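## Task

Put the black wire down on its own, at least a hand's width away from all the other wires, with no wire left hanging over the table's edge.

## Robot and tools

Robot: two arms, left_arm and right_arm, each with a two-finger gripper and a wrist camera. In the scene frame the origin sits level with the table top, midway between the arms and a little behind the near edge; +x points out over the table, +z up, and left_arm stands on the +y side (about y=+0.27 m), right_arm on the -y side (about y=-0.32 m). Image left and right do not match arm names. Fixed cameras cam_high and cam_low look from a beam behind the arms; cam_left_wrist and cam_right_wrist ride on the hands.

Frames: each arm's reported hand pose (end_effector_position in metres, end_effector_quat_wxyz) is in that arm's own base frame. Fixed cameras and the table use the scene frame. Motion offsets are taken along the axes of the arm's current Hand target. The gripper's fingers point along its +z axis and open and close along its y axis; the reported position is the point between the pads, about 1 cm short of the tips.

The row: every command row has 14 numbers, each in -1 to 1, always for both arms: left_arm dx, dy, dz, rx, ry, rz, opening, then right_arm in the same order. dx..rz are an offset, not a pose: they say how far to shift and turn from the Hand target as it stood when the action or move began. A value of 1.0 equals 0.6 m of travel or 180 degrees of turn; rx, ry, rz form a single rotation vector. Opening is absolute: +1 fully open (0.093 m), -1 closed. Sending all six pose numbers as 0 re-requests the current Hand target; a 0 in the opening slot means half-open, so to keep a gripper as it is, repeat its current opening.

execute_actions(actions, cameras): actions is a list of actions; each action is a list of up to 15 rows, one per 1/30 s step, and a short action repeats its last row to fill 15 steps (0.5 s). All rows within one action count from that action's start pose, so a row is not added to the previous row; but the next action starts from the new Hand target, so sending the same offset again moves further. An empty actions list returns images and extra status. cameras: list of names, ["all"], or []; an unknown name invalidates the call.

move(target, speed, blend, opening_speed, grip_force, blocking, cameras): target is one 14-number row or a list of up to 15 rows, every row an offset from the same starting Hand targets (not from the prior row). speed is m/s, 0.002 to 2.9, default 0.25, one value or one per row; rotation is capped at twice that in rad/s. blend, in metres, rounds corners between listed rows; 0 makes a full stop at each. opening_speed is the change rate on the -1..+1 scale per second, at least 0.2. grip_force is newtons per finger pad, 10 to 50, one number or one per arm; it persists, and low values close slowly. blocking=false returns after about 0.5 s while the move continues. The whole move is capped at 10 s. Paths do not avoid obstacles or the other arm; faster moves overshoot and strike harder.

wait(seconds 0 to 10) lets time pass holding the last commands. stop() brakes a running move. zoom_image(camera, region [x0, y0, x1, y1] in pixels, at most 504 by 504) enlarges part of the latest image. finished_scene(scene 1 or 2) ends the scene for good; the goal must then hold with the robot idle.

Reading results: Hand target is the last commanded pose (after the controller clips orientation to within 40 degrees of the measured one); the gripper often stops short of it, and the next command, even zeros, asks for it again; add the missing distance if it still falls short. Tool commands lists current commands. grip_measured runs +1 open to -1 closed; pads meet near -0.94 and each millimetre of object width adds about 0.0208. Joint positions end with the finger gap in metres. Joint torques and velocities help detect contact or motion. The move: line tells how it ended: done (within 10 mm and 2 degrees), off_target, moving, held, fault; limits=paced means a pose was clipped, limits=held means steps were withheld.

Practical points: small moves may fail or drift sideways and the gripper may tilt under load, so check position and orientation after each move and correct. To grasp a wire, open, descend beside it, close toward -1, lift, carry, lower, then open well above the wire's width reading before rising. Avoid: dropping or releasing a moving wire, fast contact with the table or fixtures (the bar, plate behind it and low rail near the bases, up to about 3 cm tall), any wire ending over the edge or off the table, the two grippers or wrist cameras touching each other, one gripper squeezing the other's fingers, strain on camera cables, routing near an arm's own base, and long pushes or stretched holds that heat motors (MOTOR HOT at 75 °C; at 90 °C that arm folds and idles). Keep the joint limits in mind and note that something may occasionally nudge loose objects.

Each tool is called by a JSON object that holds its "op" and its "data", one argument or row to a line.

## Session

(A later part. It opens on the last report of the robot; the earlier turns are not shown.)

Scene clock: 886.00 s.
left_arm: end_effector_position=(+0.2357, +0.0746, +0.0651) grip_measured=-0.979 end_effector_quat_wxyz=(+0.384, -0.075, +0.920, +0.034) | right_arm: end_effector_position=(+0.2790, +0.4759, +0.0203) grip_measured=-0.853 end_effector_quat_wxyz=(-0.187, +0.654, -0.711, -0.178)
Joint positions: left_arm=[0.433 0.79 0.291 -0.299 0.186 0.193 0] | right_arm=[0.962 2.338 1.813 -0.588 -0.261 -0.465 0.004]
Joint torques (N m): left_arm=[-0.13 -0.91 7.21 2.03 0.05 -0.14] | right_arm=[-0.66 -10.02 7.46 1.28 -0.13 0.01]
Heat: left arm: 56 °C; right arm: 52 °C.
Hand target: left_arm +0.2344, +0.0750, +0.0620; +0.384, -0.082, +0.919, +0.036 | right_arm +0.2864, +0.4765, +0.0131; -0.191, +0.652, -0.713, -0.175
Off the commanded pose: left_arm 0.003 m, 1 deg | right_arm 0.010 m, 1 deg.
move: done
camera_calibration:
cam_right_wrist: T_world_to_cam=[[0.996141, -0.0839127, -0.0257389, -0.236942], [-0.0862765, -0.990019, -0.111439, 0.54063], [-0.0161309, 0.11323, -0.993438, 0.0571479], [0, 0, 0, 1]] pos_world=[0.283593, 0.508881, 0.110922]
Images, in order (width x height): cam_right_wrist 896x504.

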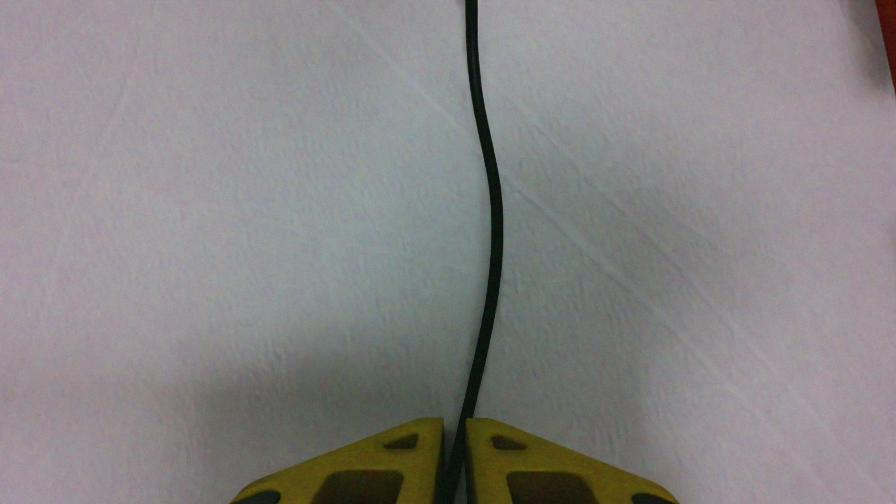

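{"op": "move", "data": {
  "target": [-0.0205,0.1642,0.0205,-0.0589,0,-0.0589,-1,0.254,-0.0013,-0.1622,0,0,0,-0.855],
  "speed": 0.06,
  "cameras": ["cam_right_wrist","cam_high"]
}}

{"op": "zoom_image", "data": {
  "camera": "cam_high",
  "region": [230, 250, 540, 410]
}}

{"op": "zoom_image", "data": {
  "camera": "cam_right_wrist",
  "region": [250, 204, 650, 504]
}}

Scene clock: 904.47 s.
left_arm: end_effector_position=(+0.2245, +0.1607, +0.0472) grip_measured=-0.979 end_effector_quat_wxyz=(+0.358, -0.207, +0.908, +0.063) | right_arm: end_effector_position=(+0.2728, +0.3112, +0.0170) grip_measured=-0.854 end_effector_quat_wxyz=(-0.200, +0.656, -0.704, -0.186)
Joint positions: left_arm=[0.773 1.084 0.351 -0.13 0.25 0.231 0] | right_arm=[0.697 1.899 1.094 -0.36 -0.388 -0.723 0.004]
Joint torques (N m): left_arm=[0.65 -1.31 11.64 2.11 0.02 0.17] | right_arm=[-1.35 -11.51 4.72 0.6 0.05 0.02]
Heat: left arm: 57 °C; right arm: 51 °C.
Hand target: left_arm +0.2339, +0.1750, +0.0624; +0.376, -0.201, +0.900, +0.085 | right_arm +0.2712, +0.2965, +0.0213; -0.190, +0.652, -0.713, -0.175
Off the commanded pose: left_arm 0.023 m, 4 deg | right_arm 0.015 m, 2 deg.
move: off_target (left_arm, right_arm)
camera_calibration:
cam_right_wrist: T_world_to_cam=[[0.997127, -0.0737858, -0.0171013, -0.248216], [-0.0754744, -0.986901, -0.142583, 0.373205], [-0.00635668, 0.143464, -0.989635, 0.0603596], [0, 0, 0, 1]] pos_world=[0.276054, 0.341342, 0.108702]
Images, in order (width x height): cam_high 896x504, cam_right_wrist 896x504.

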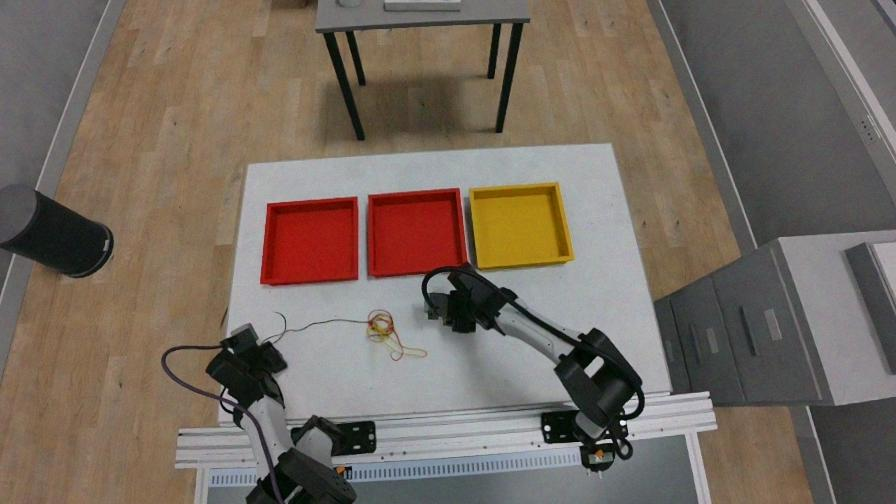

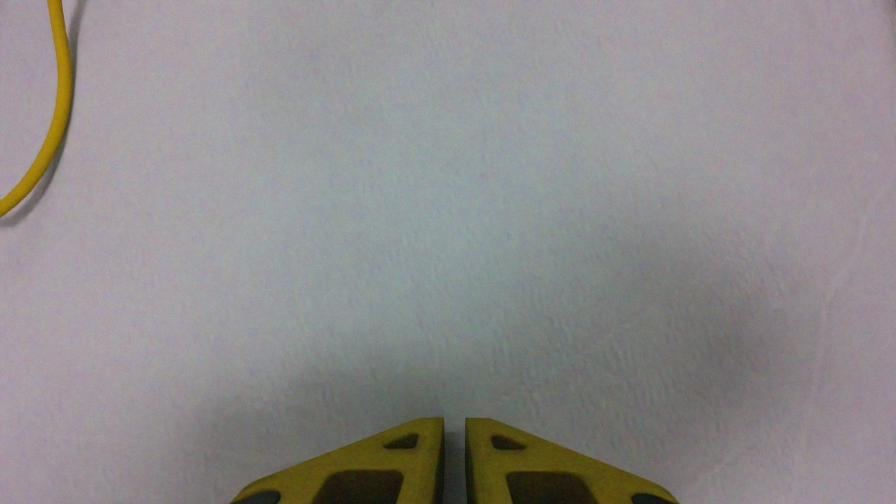

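Scaled by 1.626 from the camera's 896x504 image, which has a finer 1280x720 frame.

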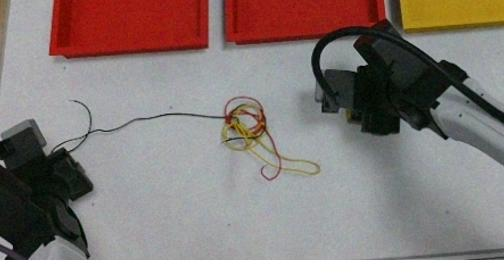

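Scaled by 1.260 from the camera's 896x504 image, which has a finer 1280x720 frame.

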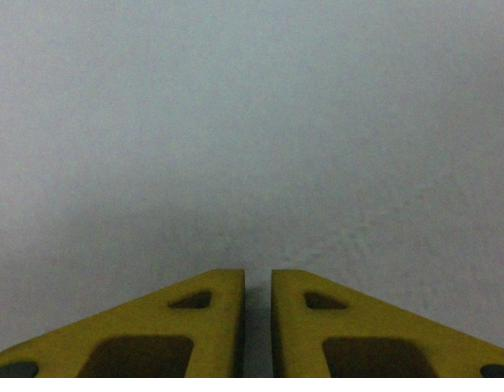

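{"op": "move", "data": {
  "target": [0,0,0,0,0,0,-1,-0.3195,0.1113,-0.1597,0.0848,-0.082,0.1105,-0.5],
  "speed": 0.2,
  "cameras": ["cam_right_wrist"]
}}

{"op": "zoom_image", "data": {
  "camera": "cam_right_wrist",
  "region": [200, 50, 600, 350]
}}

Scene clock: 930.40 s.
left_arm: end_effector_position=(+0.2246, +0.1608, +0.0473) grip_measured=-0.979 end_effector_quat_wxyz=(+0.358, -0.207, +0.908, +0.063) | right_arm: end_effector_position=(+0.2117, +0.4163, +0.1795) grip_measured=-0.501 end_effector_quat_wxyz=(+0.311, -0.471, +0.805, +0.183)
Joint positions: left_arm=[0.773 1.084 0.351 -0.129 0.25 0.231 0] | right_arm=[1.113 1.694 1.389 -0.529 0.035 0.04 0.021]
Joint torques (N m): left_arm=[0.66 -1.09 11.62 2.08 0.07 0.12] | right_arm=[0.55 -9.06 9.92 1.59 0.22 0.17]
Heat: left arm: 64 °C; right arm: 53 °C.
Hand target: left_arm +0.2339, +0.1750, +0.0623; +0.376, -0.201, +0.900, +0.085 | right_arm +0.2152, +0.4202, +0.2001; +0.331, -0.462, +0.800, +0.191
Off the commanded pose: left_arm 0.023 m, 3 deg | right_arm 0.021 m, 3 deg.
move: off_target (left_arm, right_arm)
camera_calibration:
cam_right_wrist: T_world_to_cam=[[0.872219, -0.48874, -0.0191555, 0.0227503], [-0.468296, -0.823149, -0.321131, 0.542621], [0.141182, 0.289067, -0.946841, 0.106132], [0, 0, 0, 1]] pos_world=[0.21928, 0.427097, 0.275178]
Images, in order (width x height): cam_right_wrist 896x504.

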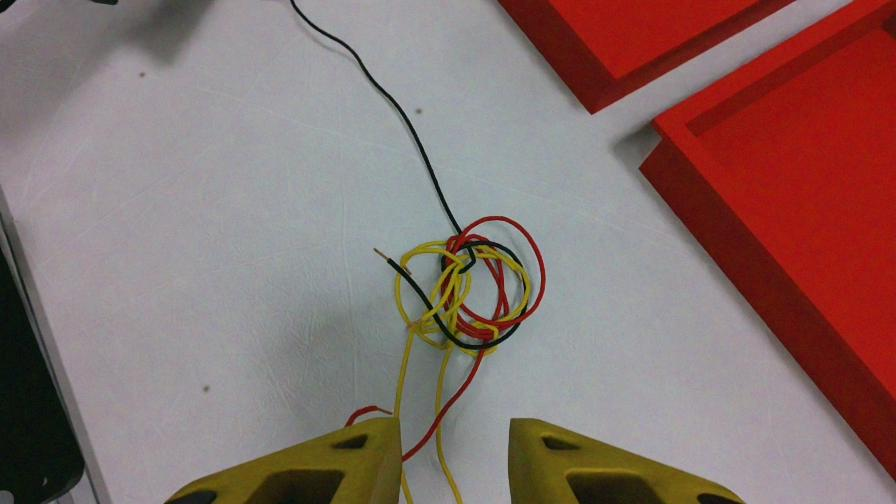

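Scaled by 1.260 from the camera's 896x504 image, which has a finer 1280x720 frame.

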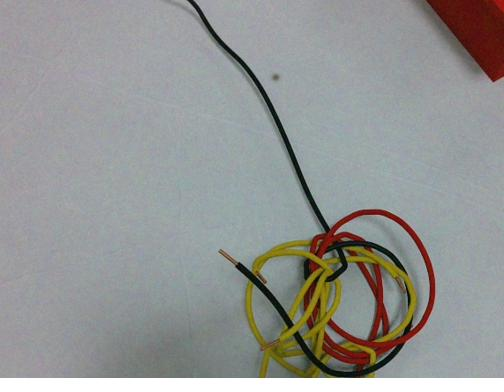

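{"op": "zoom_image", "data": {
  "camera": "cam_right_wrist",
  "region": [360, 200, 560, 370]
}}

Scaled by 2.520 from the camera's 896x504 image, which has a finer 1280x720 frame.

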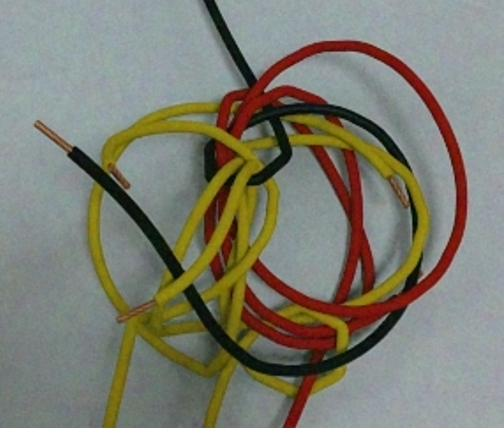

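{"op": "move", "data": {
  "target": [0,0,0,0,0,0,-1,0.079,0.0062,0.1687,0,0.0833,0,-0.6],
  "speed": 0.15,
  "cameras": ["cam_right_wrist"]
}}

{"op": "zoom_image", "data": {
  "camera": "cam_right_wrist",
  "region": [250, 204, 650, 504]
}}

Scene clock: 962.47 s.
left_arm: end_effector_position=(+0.2247, +0.1609, +0.0474) grip_measured=-0.979 end_effector_quat_wxyz=(+0.358, -0.207, +0.908, +0.063) | right_arm: end_effector_position=(+0.2275, +0.4482, +0.0886) grip_measured=-0.599 end_effector_quat_wxyz=(+0.218, -0.487, +0.837, +0.123)
Joint positions: left_arm=[0.773 1.084 0.351 -0.128 0.25 0.231 0] | right_arm=[1.113 2.035 1.599 -0.631 0.035 0.049 0.016]
Joint torques (N m): left_arm=[0.75 -1.33 11.6 2.06 0.06 0.08] | right_arm=[-0.01 -9.31 9.88 1.23 0.11 0.14]
Heat: left arm: 68 °C; right arm: 51 °C.
Hand target: left_arm +0.2339, +0.1750, +0.0624; +0.376, -0.201, +0.900, +0.085 | right_arm +0.2310, +0.4549, +0.0948; +0.224, -0.483, +0.837, +0.129
Off the commanded pose: left_arm 0.023 m, 3 deg | right_arm 0.010 m, 1 deg.
move: off_target (left_arm)
camera_calibration:
cam_right_wrist: T_world_to_cam=[[0.867157, -0.497931, -0.0101349, 0.0272893], [-0.496544, -0.862809, -0.0948978, 0.551268], [0.0385081, 0.0873237, -0.995435, 0.126688], [0, 0, 0, 1]] pos_world=[0.245186, 0.478164, 0.1787]
Images, in order (width x height): cam_right_wrist 896x504.

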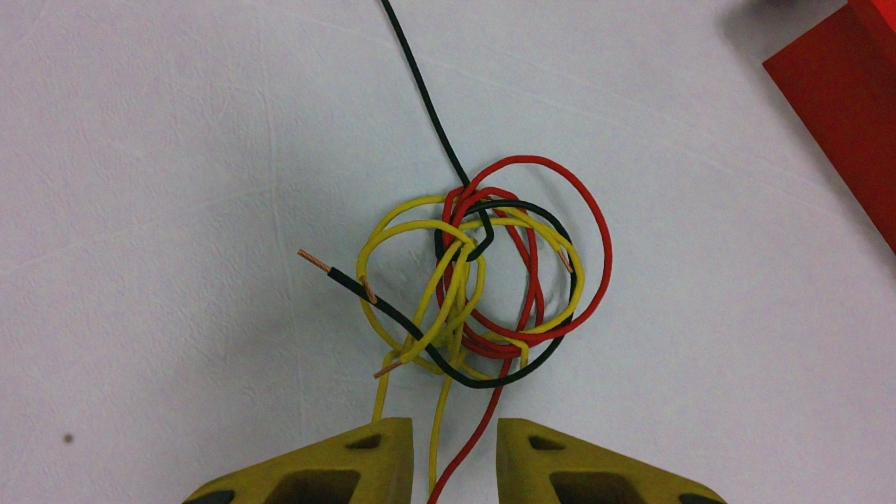

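Scaled by 1.260 from the camera's 896x504 image, which has a finer 1280x720 frame.

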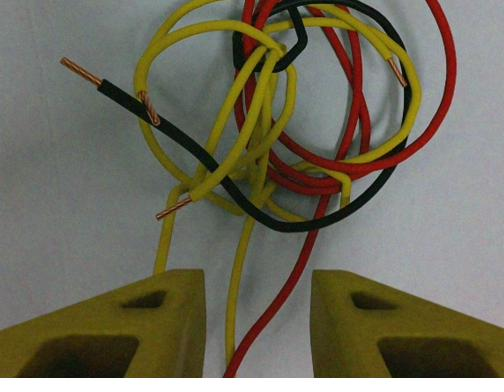

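{"op": "zoom_image", "data": {
  "camera": "cam_right_wrist",
  "region": [340, 150, 630, 420]
}}

Scaled by 1.738 from the camera's 896x504 image, which has a finer 1280x720 frame.

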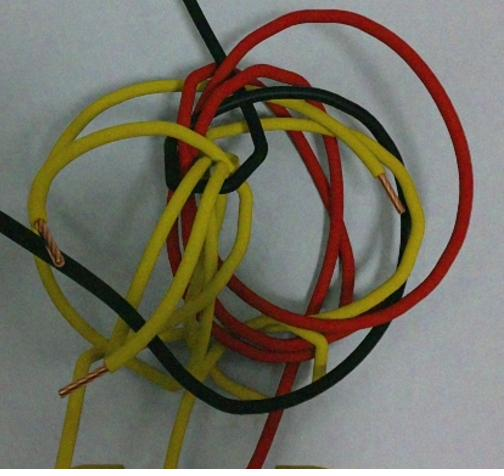

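{"op": "move", "data": {
  "target": [0.0299,-0.0906,-0.0299,0,0,0,-1,0.0048,-0.0095,0.1327,0,0,0,-0.6],
  "speed": 0.1,
  "cameras": ["cam_right_wrist"]
}}

{"op": "zoom_image", "data": {
  "camera": "cam_right_wrist",
  "region": [250, 204, 650, 504]
}}

Scene clock: 984.40 s.
left_arm: end_effector_position=(+0.2368, +0.1154, +0.0651) grip_measured=-0.979 end_effector_quat_wxyz=(+0.377, -0.195, +0.902, +0.083) | right_arm: end_effector_position=(+0.2441, +0.4755, +0.0248) grip_measured=-0.599 end_effector_quat_wxyz=(+0.213, -0.487, +0.839, +0.118)
Joint positions: left_arm=[0.475 0.884 0.311 -0.207 0.033 0.036 0] | right_arm=[1.108 2.231 1.654 -0.502 0.035 0.046 0.016]
Joint torques (N m): left_arm=[-0.1 -1.84 7.13 2.04 -0.05 -0.19] | right_arm=[-1.07 -9.07 9.42 1.49 -0.05 0.05]
Heat: left arm: 68 °C; right arm: 53 °C.
Hand target: left_arm +0.2342, +0.1150, +0.0622; +0.376, -0.201, +0.900, +0.085 | right_arm +0.2547, +0.4843, +0.0244; +0.224, -0.483, +0.837, +0.129
Off the commanded pose: left_arm 0.004 m, 1 deg | right_arm 0.014 m, 2 deg.
move: off_target (right_arm)
camera_calibration:
cam_right_wrist: T_world_to_cam=[[0.865478, -0.50088, -0.00825087, 0.0275656], [-0.499782, -0.862225, -0.0823805, 0.577141], [0.0341486, 0.0754221, -0.996567, 0.0670309], [0, 0, 0, 1]] pos_world=[0.262298, 0.506376, 0.114573]
Images, in order (width x height): cam_right_wrist 896x504.

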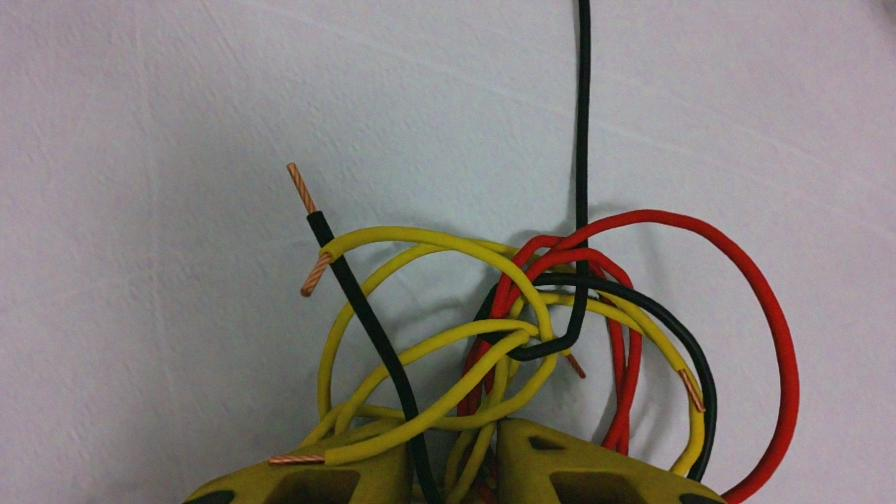

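Scaled by 1.260 from the camera's 896x504 image, which has a finer 1280x720 frame.

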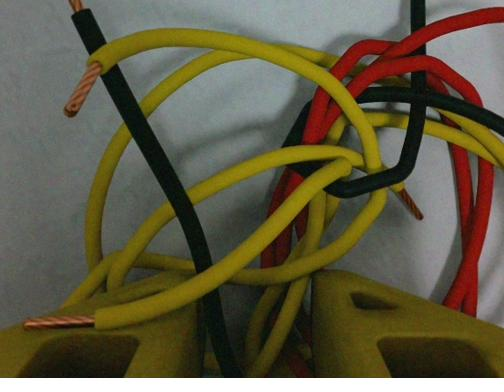

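{"op": "move", "data": {
  "target": [
    [0,0,0,0,0,0,-1,0,0,-0.2333,0,0,0,-0.6],
    [-0.2302,-0.3098,-0.4062,0.1768,0,0.1768,-1,0,0,-0.3,0,0,0,-0.6]
  ],
  "speed": [0.1,0.12],
  "blend": [0.02,0],
  "cameras": ["cam_right_wrist","cam_low","cam_high"]
}}

{"op": "zoom_image", "data": {
  "camera": "cam_low",
  "region": [380, 130, 580, 330]
}}

Scene clock: 1036.47 s.
left_arm: end_effector_position=(+0.2428, -0.0854, +0.3199) grip_measured=-0.979 end_effector_quat_wxyz=(+0.366, +0.164, +0.914, -0.062) | right_arm: end_effector_position=(+0.2080, +0.4031, +0.1464) grip_measured=-0.599 end_effector_quat_wxyz=(+0.194, -0.490, +0.843, +0.106)
Joint positions: left_arm=[-0.332 1.054 1.464 -1.221 0.009 0.019 0] | right_arm=[1.108 1.868 1.625 -0.884 0.035 0.046 0.016]
Joint torques (N m): left_arm=[-0.23 -0.84 10.62 1.84 0.04 -0.14] | right_arm=[0.29 -13.14 9.74 1.1 0.03 0.1]
Heat: left arm: 62 °C; right arm: 52 °C.
Hand target: left_arm +0.2445, -0.0861, +0.3313; +0.379, +0.160, +0.909, -0.063 | right_arm +0.2096, +0.4065, +0.1805; +0.224, -0.483, +0.837, +0.129
Off the commanded pose: left_arm 0.012 m, 2 deg | right_arm 0.034 m, 5 deg.
move: off_target (left_arm, right_arm)
camera_calibration:
cam_right_wrist: T_world_to_cam=[[0.865288, -0.501246, -0.00536127, 0.0234096], [-0.501115, -0.864692, -0.034514, 0.500953], [0.0126642, 0.0325512, -0.99939, 0.21698], [0, 0, 0, 1]] pos_world=[0.228031, 0.437841, 0.234263]
Images, in order (width x height): cam_high 896x504, cam_low 896x504, cam_right_wrist 896x504.

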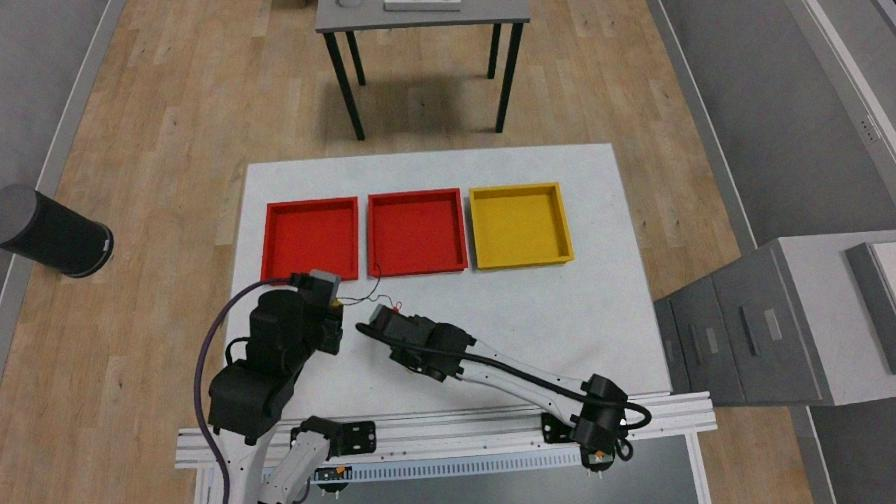

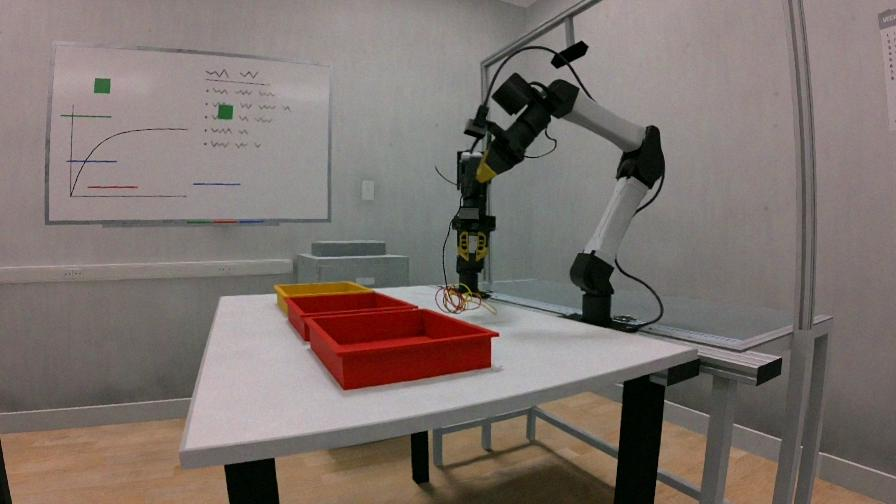

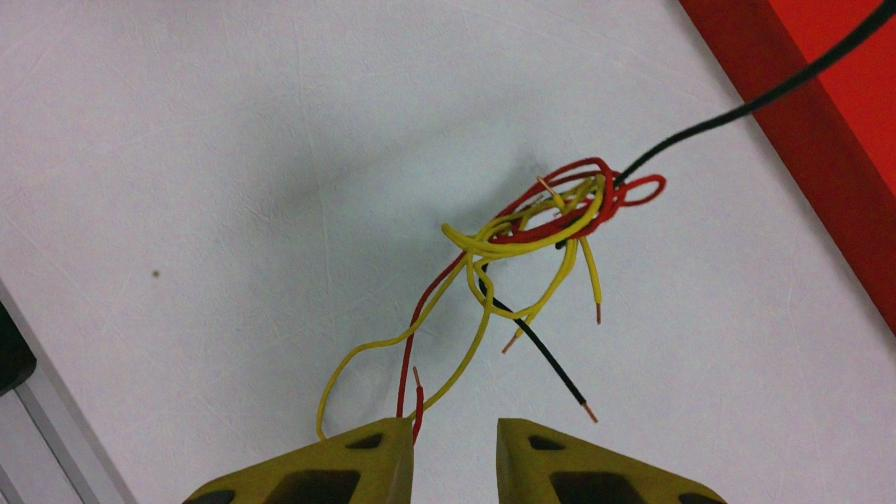

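Scaled by 2.520 from the camera's 896x504 image, which has a finer 1280x720 frame.

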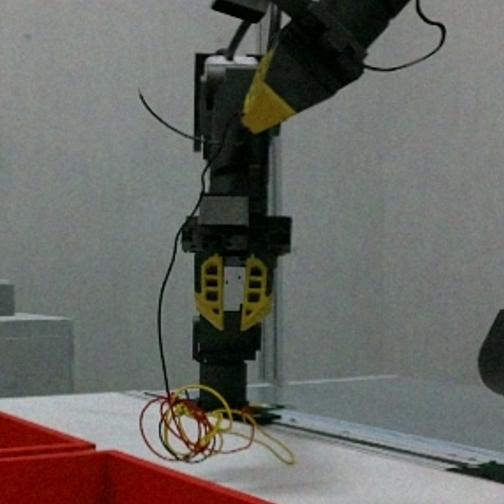

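{"op": "move", "data": {
  "target": [-0.1179,0,-0.1179,0,0,0,-1,0,0,0,0,0,0,-0.6],
  "speed": 0.08,
  "cameras": ["cam_right_wrist","cam_low"]
}}

{"op": "zoom_image", "data": {
  "camera": "cam_low",
  "region": [380, 110, 580, 310]
}}

Scene clock: 1043.43 s.
left_arm: end_effector_position=(+0.2435, -0.0864, +0.4248) grip_measured=-0.979 end_effector_quat_wxyz=(+0.391, +0.163, +0.903, -0.067) | right_arm: end_effector_position=(+0.2080, +0.4031, +0.1464) grip_measured=-0.599 end_effector_quat_wxyz=(+0.194, -0.490, +0.843, +0.106)
Joint positions: left_arm=[-0.335 1.338 2.161 -1.578 0.009 0.019 0] | right_arm=[1.108 1.868 1.625 -0.884 0.035 0.046 0.016]
Joint torques (N m): left_arm=[-0.32 -1.21 7.82 2.01 -0.02 -0.17] | right_arm=[-0.17 -12.98 9.76 1 -0.03 0.07]
Heat: left arm: 62 °C; right arm: 52 °C.
Hand target: left_arm +0.2440, -0.0865, +0.4314; +0.379, +0.160, +0.909, -0.063 | right_arm +0.2096, +0.4066, +0.1805; +0.224, -0.483, +0.837, +0.129
Off the commanded pose: left_arm 0.007 m, 2 deg | right_arm 0.034 m, 5 deg.
joint sent to its limit (left arm) — joint 4 (wrist pitch), lower limit. The joint targets are off in orientation, not in position.
move: off_target (right_arm)
camera_calibration:
cam_right_wrist: T_world_to_cam=[[0.865288, -0.501246, -0.00536127, 0.0234096], [-0.501115, -0.864692, -0.034514, 0.500953], [0.0126642, 0.0325512, -0.99939, 0.21698], [0, 0, 0, 1]] pos_world=[0.228031, 0.437841, 0.234263]
Images, in order (width x height): cam_low 896x504, cam_right_wrist 896x504.

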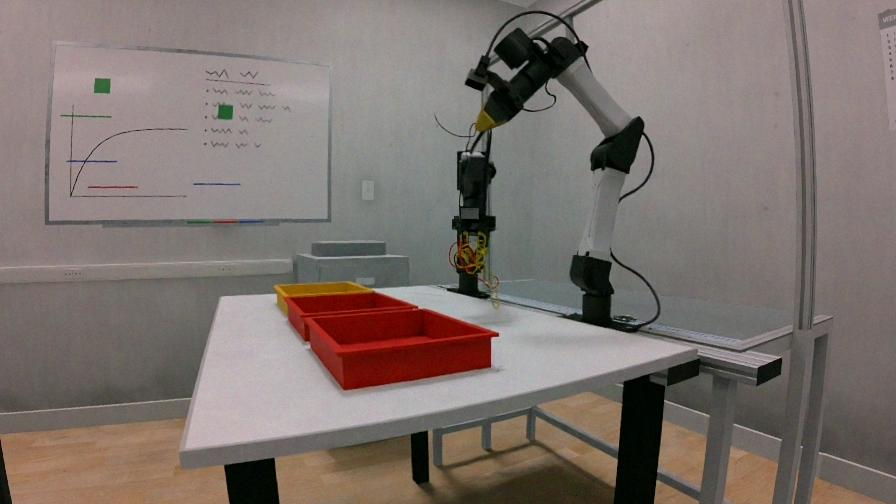

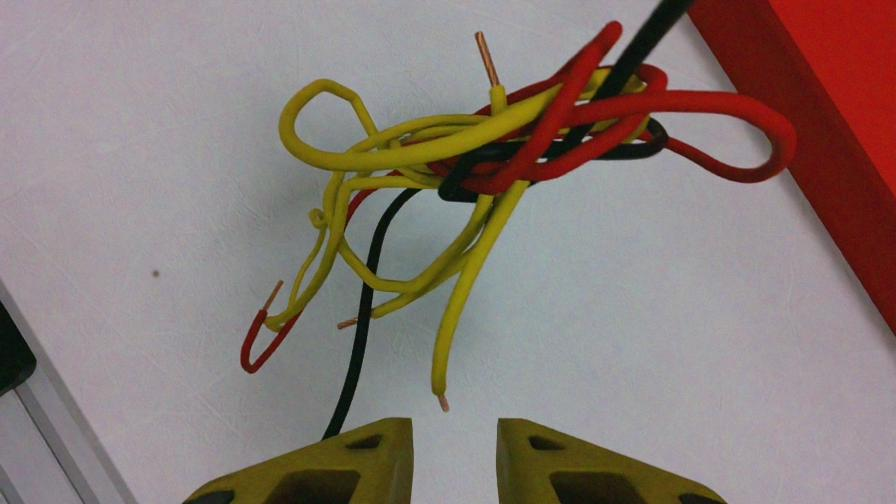

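Scaled by 2.520 from the camera's 896x504 image, which has a finer 1280x720 frame.

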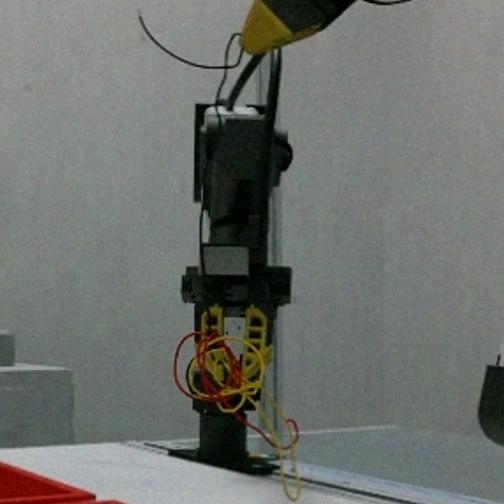

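{"op": "move", "data": {
  "target": [0,0,0,0,0,0,-1,0.091,0.0008,-0.0035,0,-0.3056,0,-0.5],
  "speed": 0.2,
  "cameras": ["cam_right_wrist"]
}}

{"op": "zoom_image", "data": {
  "camera": "cam_right_wrist",
  "region": [250, 0, 650, 300]
}}

Scene clock: 1057.40 s.
left_arm: end_effector_position=(+0.2434, -0.0864, +0.4247) grip_measured=-0.979 end_effector_quat_wxyz=(+0.391, +0.163, +0.903, -0.067) | right_arm: end_effector_position=(+0.1859, +0.3643, +0.1543) grip_measured=-0.501 end_effector_quat_wxyz=(+0.580, -0.371, +0.643, +0.336)
Joint positions: left_arm=[-0.335 1.338 2.161 -1.578 0.009 0.019 0] | right_arm=[1.133 1.543 0.397 1.044 0.084 0.011 0.021]
Joint torques (N m): left_arm=[-0.23 -1.16 7.65 2.03 -0.08 -0.18] | right_arm=[0.83 -3.96 5.23 2.15 0.16 0.05]
Heat: left arm: 60 °C; right arm: 52 °C.
Hand target: left_arm +0.2440, -0.0865, +0.4314; +0.379, +0.160, +0.909, -0.063 | right_arm +0.1850, +0.3649, +0.1550; +0.585, -0.368, +0.639, +0.337
Off the commanded pose: left_arm 0.007 m, 2 deg | right_arm 0.001 m, 1 deg.
joint read past its limit (left arm) — joint 4 (wrist pitch), lower limit.
joint sent to its limit (left arm) — joint 4 (wrist pitch), lower limit. The joint targets are off in orientation, not in position.
move: done
camera_calibration:
cam_right_wrist: T_world_to_cam=[[0.872747, -0.487934, -0.0152496, 0.0183836], [-0.250675, -0.42113, -0.871672, 0.377621], [0.418896, 0.764572, -0.489853, -0.194432], [0, 0, 0, 1]] pos_world=[0.160063, 0.316654, 0.234199]
Images, in order (width x height): cam_right_wrist 896x504.

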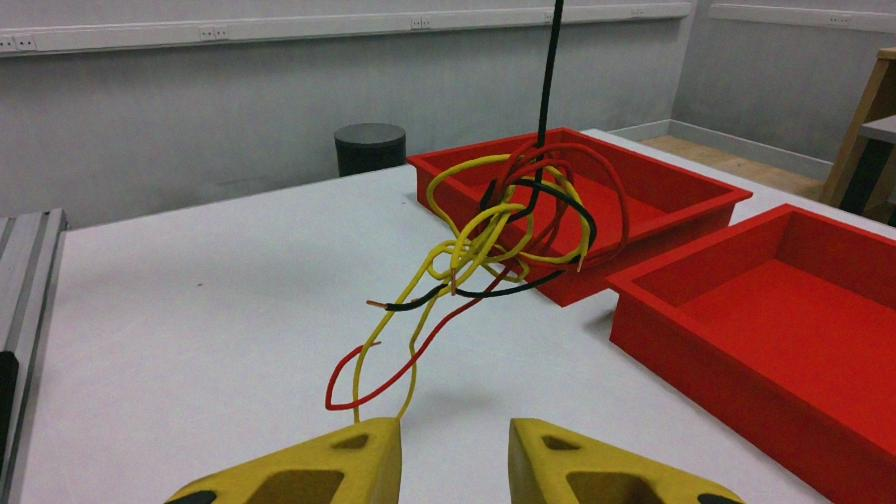

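Scaled by 1.260 from the camera's 896x504 image, which has a finer 1280x720 frame.

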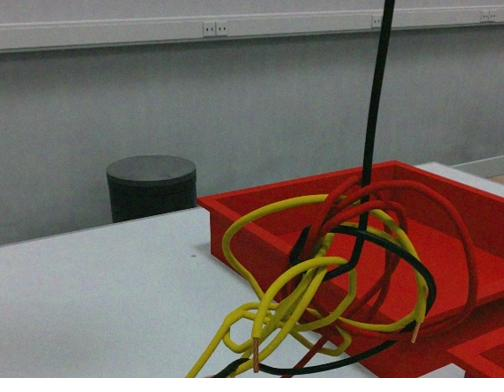

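{"op": "zoom_image", "data": {
  "camera": "cam_right_wrist",
  "region": [310, 110, 650, 440]
}}

{"op": "zoom_image", "data": {
  "camera": "cam_right_wrist",
  "region": [400, 120, 640, 310]
}}

Scaled by 1.482 from the camera's 896x504 image, which has a finer 1280x720 frame.

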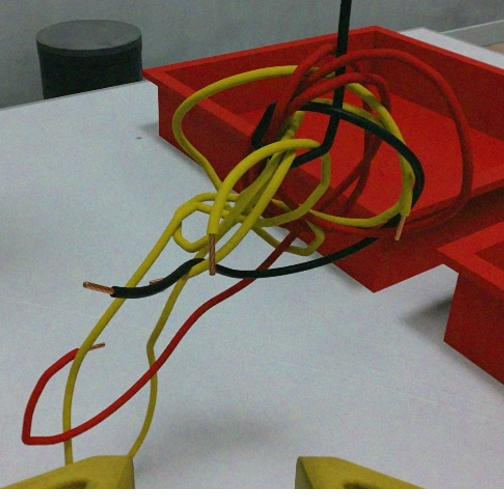

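Scaled by 2.100 from the camera's 896x504 image, which has a finer 1280x720 frame.

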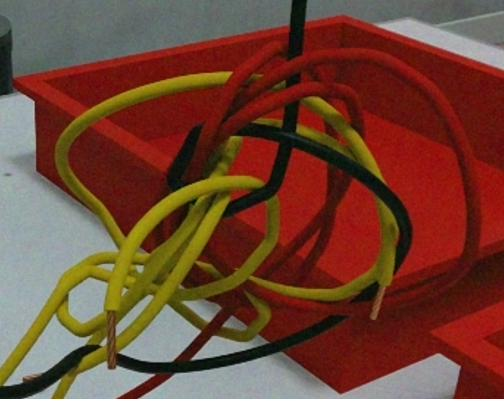

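{"op": "move", "data": {
  "target": [0,0,0,0,0,0,-1,-0.0493,-0.0098,0.07,0,0,0,-0.6],
  "speed": 0.1,
  "cameras": ["cam_right_wrist"]
}}

{"op": "zoom_image", "data": {
  "camera": "cam_right_wrist",
  "region": [250, 204, 650, 504]
}}

Scene clock: 1071.83 s.
left_arm: end_effector_position=(+0.2434, -0.0864, +0.4247) grip_measured=-0.979 end_effector_quat_wxyz=(+0.391, +0.163, +0.903, -0.067) | right_arm: end_effector_position=(+0.2077, +0.3954, +0.1740) grip_measured=-0.599 end_effector_quat_wxyz=(+0.581, -0.369, +0.645, +0.332)
Joint positions: left_arm=[-0.335 1.338 2.161 -1.578 0.009 0.019 0] | right_arm=[1.116 1.598 0.574 0.918 0.076 0.008 0.016]
Joint torques (N m): left_arm=[-0.32 -1.39 7.54 1.98 -0.02 -0.19] | right_arm=[-0.85 -5.05 8.55 1.98 -0.08 0.03]
Heat: left arm: 58 °C; right arm: 50 °C.
Hand target: left_arm +0.2440, -0.0865, +0.4314; +0.379, +0.160, +0.909, -0.063 | right_arm +0.2123, +0.4005, +0.1807; +0.585, -0.369, +0.639, +0.337
Off the commanded pose: left_arm 0.007 m, 2 deg | right_arm 0.010 m, 1 deg.
joint read past its limit (left arm) — joint 4 (wrist pitch), lower limit.
joint sent to its limit (left arm) — joint 4 (wrist pitch), lower limit. The joint targets are off in orientation, not in position.
move: done
camera_calibration:
cam_right_wrist: T_world_to_cam=[[0.868182, -0.496077, -0.0129193, 0.0185945], [-0.254146, -0.422118, -0.870188, 0.414212], [0.426226, 0.758765, -0.492551, -0.216385], [0, 0, 0, 1]] pos_world=[0.181356, 0.348256, 0.254101]
Images, in order (width x height): cam_right_wrist 896x504.

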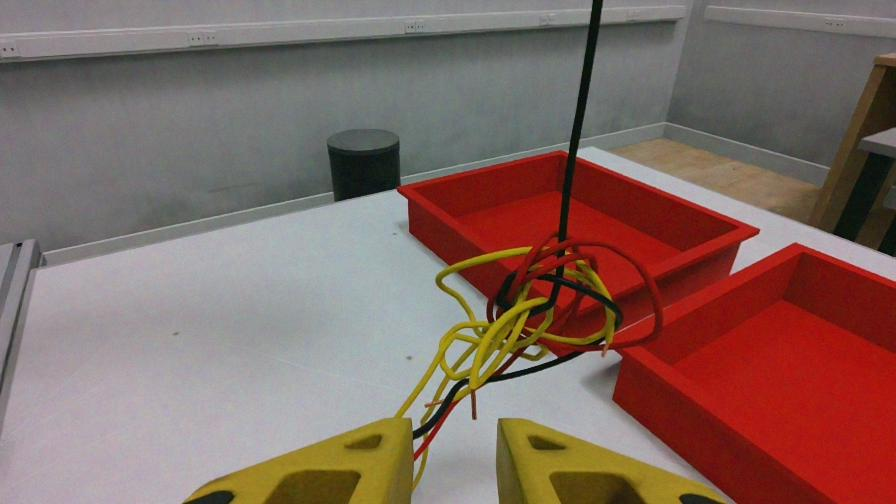

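Scaled by 1.260 from the camera's 896x504 image, which has a finer 1280x720 frame.

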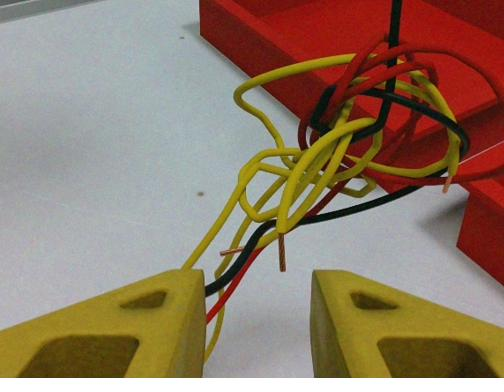

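{"op": "move", "data": {
  "target": [0,0,0,0,0,0,-1,0.0363,-0.0202,0.1018,0,0,0,-0.6],
  "speed": 0.1,
  "cameras": ["cam_right_wrist"]
}}

{"op": "zoom_image", "data": {
  "camera": "cam_right_wrist",
  "region": [300, 204, 700, 504]
}}

Scene clock: 1088.23 s.
left_arm: end_effector_position=(+0.2434, -0.0864, +0.4247) grip_measured=-0.979 end_effector_quat_wxyz=(+0.391, +0.163, +0.903, -0.067) | right_arm: end_effector_position=(+0.2461, +0.4394, +0.1417) grip_measured=-0.599 end_effector_quat_wxyz=(+0.572, -0.374, +0.653, +0.327)
Joint positions: left_arm=[-0.335 1.338 2.161 -1.578 0.009 0.019 0] | right_arm=[1.071 1.876 0.773 0.97 0.031 0.003 0.016]
Joint torques (N m): left_arm=[-0.49 -1.1 7.65 2.03 -0.05 -0.12] | right_arm=[-0.84 -6.6 8.27 2.14 -0.18 0.05]
Heat: left arm: 58 °C; right arm: 51 °C.
Hand target: left_arm +0.2440, -0.0865, +0.4314; +0.379, +0.160, +0.909, -0.063 | right_arm +0.2524, +0.4453, +0.1536; +0.585, -0.369, +0.639, +0.337
Off the commanded pose: left_arm 0.007 m, 2 deg | right_arm 0.015 m, 3 deg.
joint read past its limit (left arm) — joint 4 (wrist pitch), lower limit.
joint sent to its limit (left arm) — joint 4 (wrist pitch), lower limit. The joint targets are off in orientation, not in position.
move: off_target (right_arm)
camera_calibration:
cam_right_wrist: T_world_to_cam=[[0.867927, -0.496534, -0.0125214, 0.00687175], [-0.265821, -0.443057, -0.856178, 0.424611], [0.419573, 0.746428, -0.51653, -0.271674], [0, 0, 0, 1]] pos_world=[0.220894, 0.394324, 0.223301]
Images, in order (width x height): cam_right_wrist 896x504.

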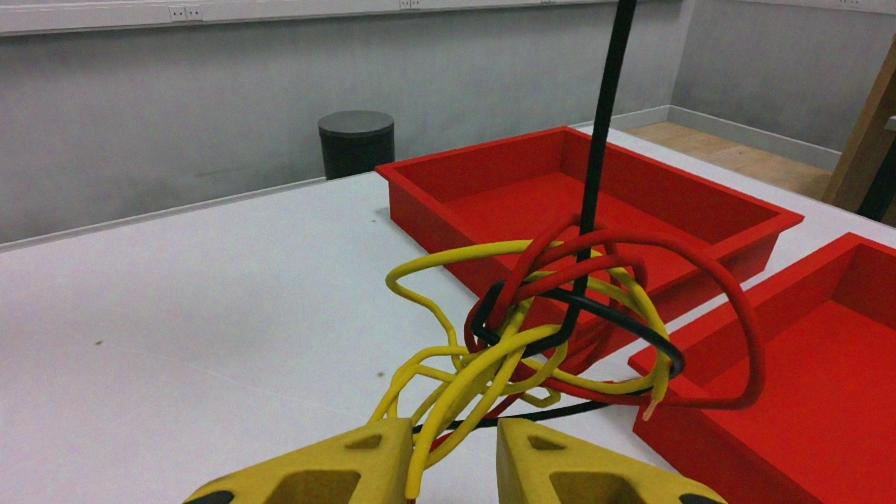

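Scaled by 1.260 from the camera's 896x504 image, which has a finer 1280x720 frame.

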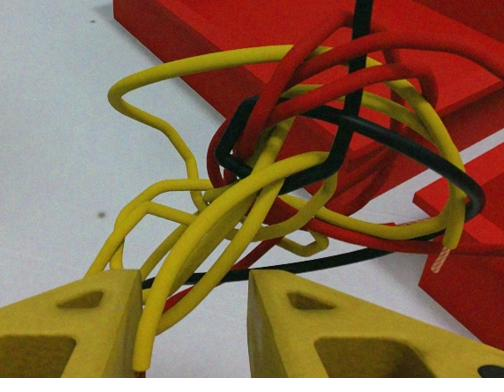

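{"op": "move", "data": {
  "target": [0,0,0,0,0,0,-1,0.0205,-0.0187,0.0898,0,0,0,-0.55],
  "speed": 0.08,
  "cameras": ["cam_right_wrist"]
}}

{"op": "zoom_image", "data": {
  "camera": "cam_right_wrist",
  "region": [300, 204, 700, 504]
}}

Scene clock: 1104.03 s.
left_arm: end_effector_position=(+0.2434, -0.0864, +0.4247) grip_measured=-0.979 end_effector_quat_wxyz=(+0.391, +0.163, +0.903, -0.067) | right_arm: end_effector_position=(+0.2818, +0.4812, +0.1327) grip_measured=-0.551 end_effector_quat_wxyz=(+0.581, -0.369, +0.645, +0.333)
Joint positions: left_arm=[-0.335 1.338 2.161 -1.578 0.009 0.019 0] | right_arm=[1.041 2.074 0.999 0.971 0.001 0.001 0.019]
Joint torques (N m): left_arm=[-0.34 -1.26 7.6 2.01 0 -0.17] | right_arm=[-1.05 -8.06 8.59 1.93 -0.08 0.02]
Heat: left arm: 57 °C; right arm: 51 °C.
Hand target: left_arm +0.2440, -0.0865, +0.4314; +0.379, +0.160, +0.909, -0.063 | right_arm +0.2884, +0.4853, +0.1367; +0.585, -0.368, +0.639, +0.337
Off the commanded pose: left_arm 0.007 m, 2 deg | right_arm 0.009 m, 1 deg.
joint read past its limit (left arm) — joint 4 (wrist pitch), lower limit.
joint sent to its limit (left arm) — joint 4 (wrist pitch), lower limit. The joint targets are off in orientation, not in position.
move: done
camera_calibration:
cam_right_wrist: T_world_to_cam=[[0.868497, -0.495488, -0.0143327, -0.00388341], [-0.254587, -0.42106, -0.870571, 0.433039], [0.425323, 0.759737, -0.491834, -0.333723], [0, 0, 0, 1]] pos_world=[0.255559, 0.433953, 0.2128]
Images, in order (width x height): cam_right_wrist 896x504.

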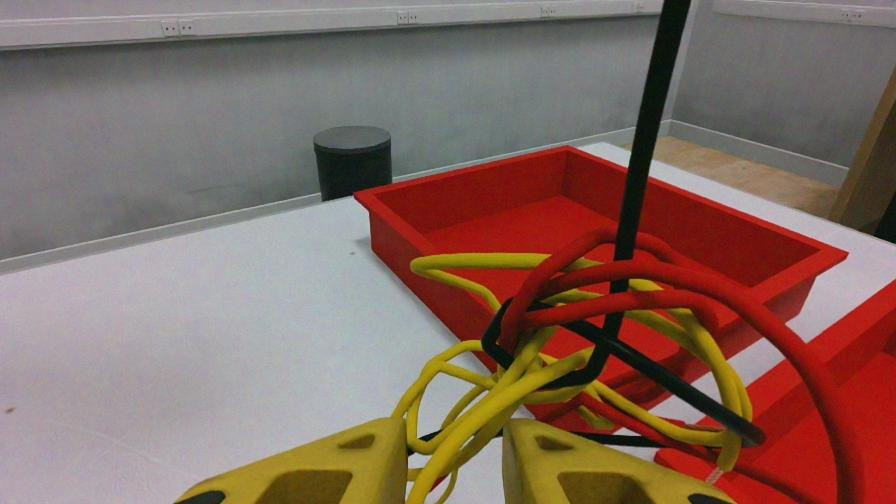

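Scaled by 1.260 from the camera's 896x504 image, which has a finer 1280x720 frame.

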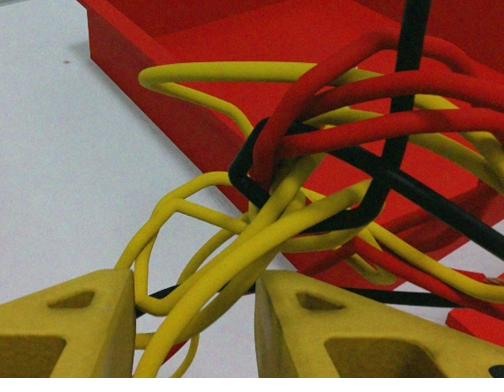

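{"op": "move", "data": {
  "target": [0,0,0,0,0,0,-1,-0.01,-0.0067,0.032,0,0,0,-0.55],
  "speed": 0.06,
  "cameras": ["cam_right_wrist"]
}}

{"op": "zoom_image", "data": {
  "camera": "cam_right_wrist",
  "region": [300, 204, 700, 504]
}}

Scene clock: 1110.93 s.
left_arm: end_effector_position=(+0.2434, -0.0864, +0.4247) grip_measured=-0.979 end_effector_quat_wxyz=(+0.391, +0.163, +0.903, -0.067) | right_arm: end_effector_position=(+0.2947, +0.4966, +0.1376) grip_measured=-0.551 end_effector_quat_wxyz=(+0.581, -0.369, +0.644, +0.334)
Joint positions: left_arm=[-0.335 1.338 2.161 -1.578 0.009 0.019 0] | right_arm=[1.033 2.115 1.097 0.916 -0.008 0.001 0.019]
Joint torques (N m): left_arm=[-0.18 -1.39 7.65 2 -0.03 -0.18] | right_arm=[-1.02 -8.66 8.84 2 -0.13 0.05]
Heat: left arm: 57 °C; right arm: 51 °C.
Hand target: left_arm +0.2440, -0.0866, +0.4314; +0.379, +0.160, +0.909, -0.063 | right_arm +0.3017, +0.5002, +0.1409; +0.585, -0.369, +0.639, +0.337
Off the commanded pose: left_arm 0.007 m, 2 deg | right_arm 0.009 m, 1 deg.
joint read past its limit (left arm) — joint 4 (wrist pitch), lower limit.
joint sent to its limit (left arm) — joint 4 (wrist pitch), lower limit. The joint targets are off in orientation, not in position.
move: done
camera_calibration:
cam_right_wrist: T_world_to_cam=[[0.868901, -0.494774, -0.0144635, -0.00788948], [-0.253671, -0.420015, -0.871343, 0.446266], [0.425043, 0.76078, -0.490462, -0.349134], [0, 0, 0, 1]] pos_world=[0.268457, 0.44915, 0.2175]
Images, in order (width x height): cam_right_wrist 896x504.

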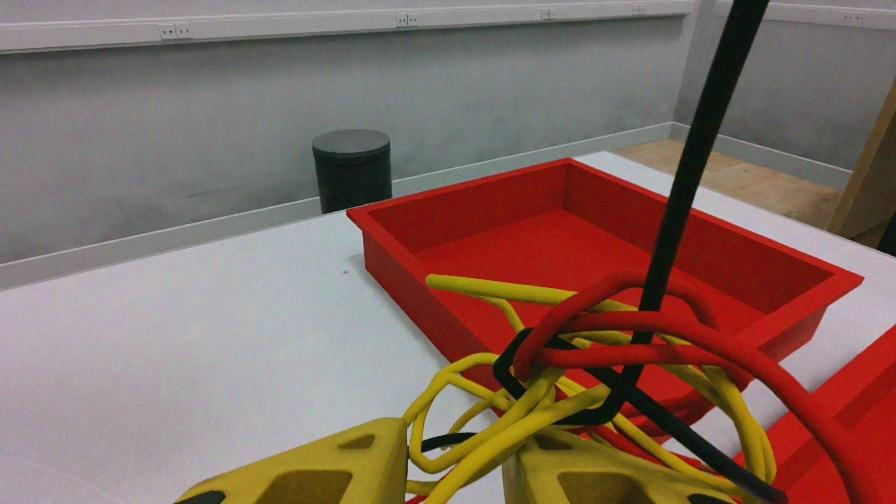

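Scaled by 1.260 from the camera's 896x504 image, which has a finer 1280x720 frame.

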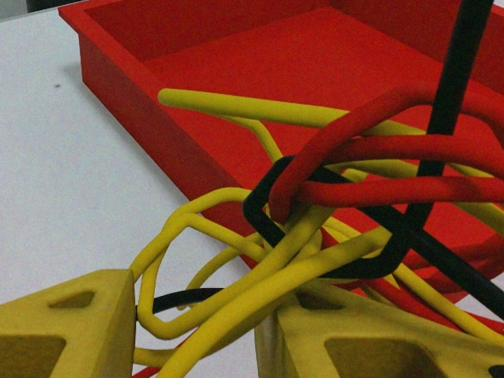

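{"op": "move", "data": {
  "target": [0,0,0,0,0,0,-1,0.0067,0.0083,0.025,0,0,0,-0.5],
  "speed": 0.06,
  "cameras": ["cam_right_wrist"]
}}

{"op": "zoom_image", "data": {
  "camera": "cam_right_wrist",
  "region": [300, 204, 700, 504]
}}

Scene clock: 1123.83 s.
left_arm: end_effector_position=(+0.2434, -0.0864, +0.4247) grip_measured=-0.979 end_effector_quat_wxyz=(+0.391, +0.163, +0.903, -0.067) | right_arm: end_effector_position=(+0.3022, +0.5091, +0.1326) grip_measured=-0.501 end_effector_quat_wxyz=(+0.581, -0.369, +0.644, +0.334)
Joint positions: left_arm=[-0.335 1.338 2.161 -1.578 0.009 0.019 0] | right_arm=[1.033 2.169 1.165 0.902 -0.008 0.001 0.021]
Joint torques (N m): left_arm=[-0.18 -1.18 7.71 2.01 -0.06 -0.15] | right_arm=[0.29 -9.05 9.11 1.93 0.01 0.03]
Heat: left arm: 57 °C; right arm: 51 °C.
Hand target: left_arm +0.2440, -0.0866, +0.4314; +0.379, +0.160, +0.909, -0.063 | right_arm +0.3048, +0.5153, +0.1357; +0.585, -0.368, +0.639, +0.337
Off the commanded pose: left_arm 0.007 m, 2 deg | right_arm 0.007 m, 1 deg.
joint read past its limit (left arm) — joint 4 (wrist pitch), lower limit.
joint sent to its limit (left arm) — joint 4 (wrist pitch), lower limit. The joint targets are off in orientation, not in position.
move: done
camera_calibration:
cam_right_wrist: T_world_to_cam=[[0.868899, -0.494779, -0.0144397, -0.0082076], [-0.253358, -0.419492, -0.871686, 0.448868], [0.425234, 0.761065, -0.489852, -0.364505], [0, 0, 0, 1]] pos_world=[0.275856, 0.461648, 0.2126]
Images, in order (width x height): cam_right_wrist 896x504.

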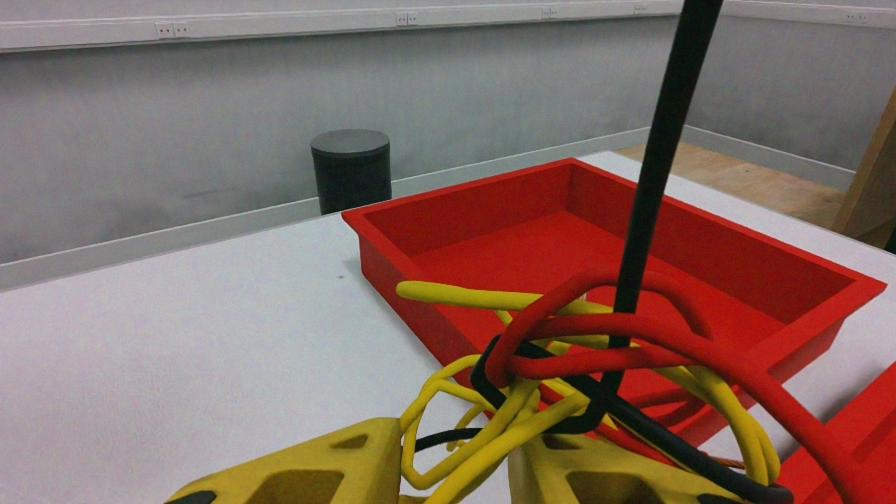

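Scaled by 1.260 from the camera's 896x504 image, which has a finer 1280x720 frame.

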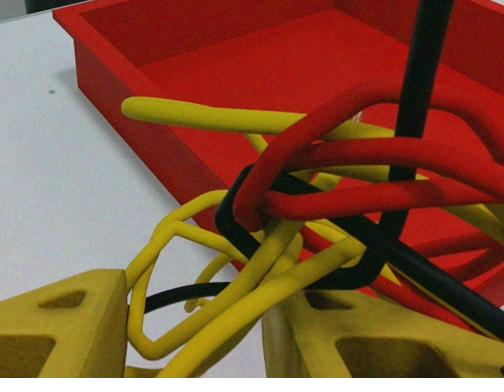

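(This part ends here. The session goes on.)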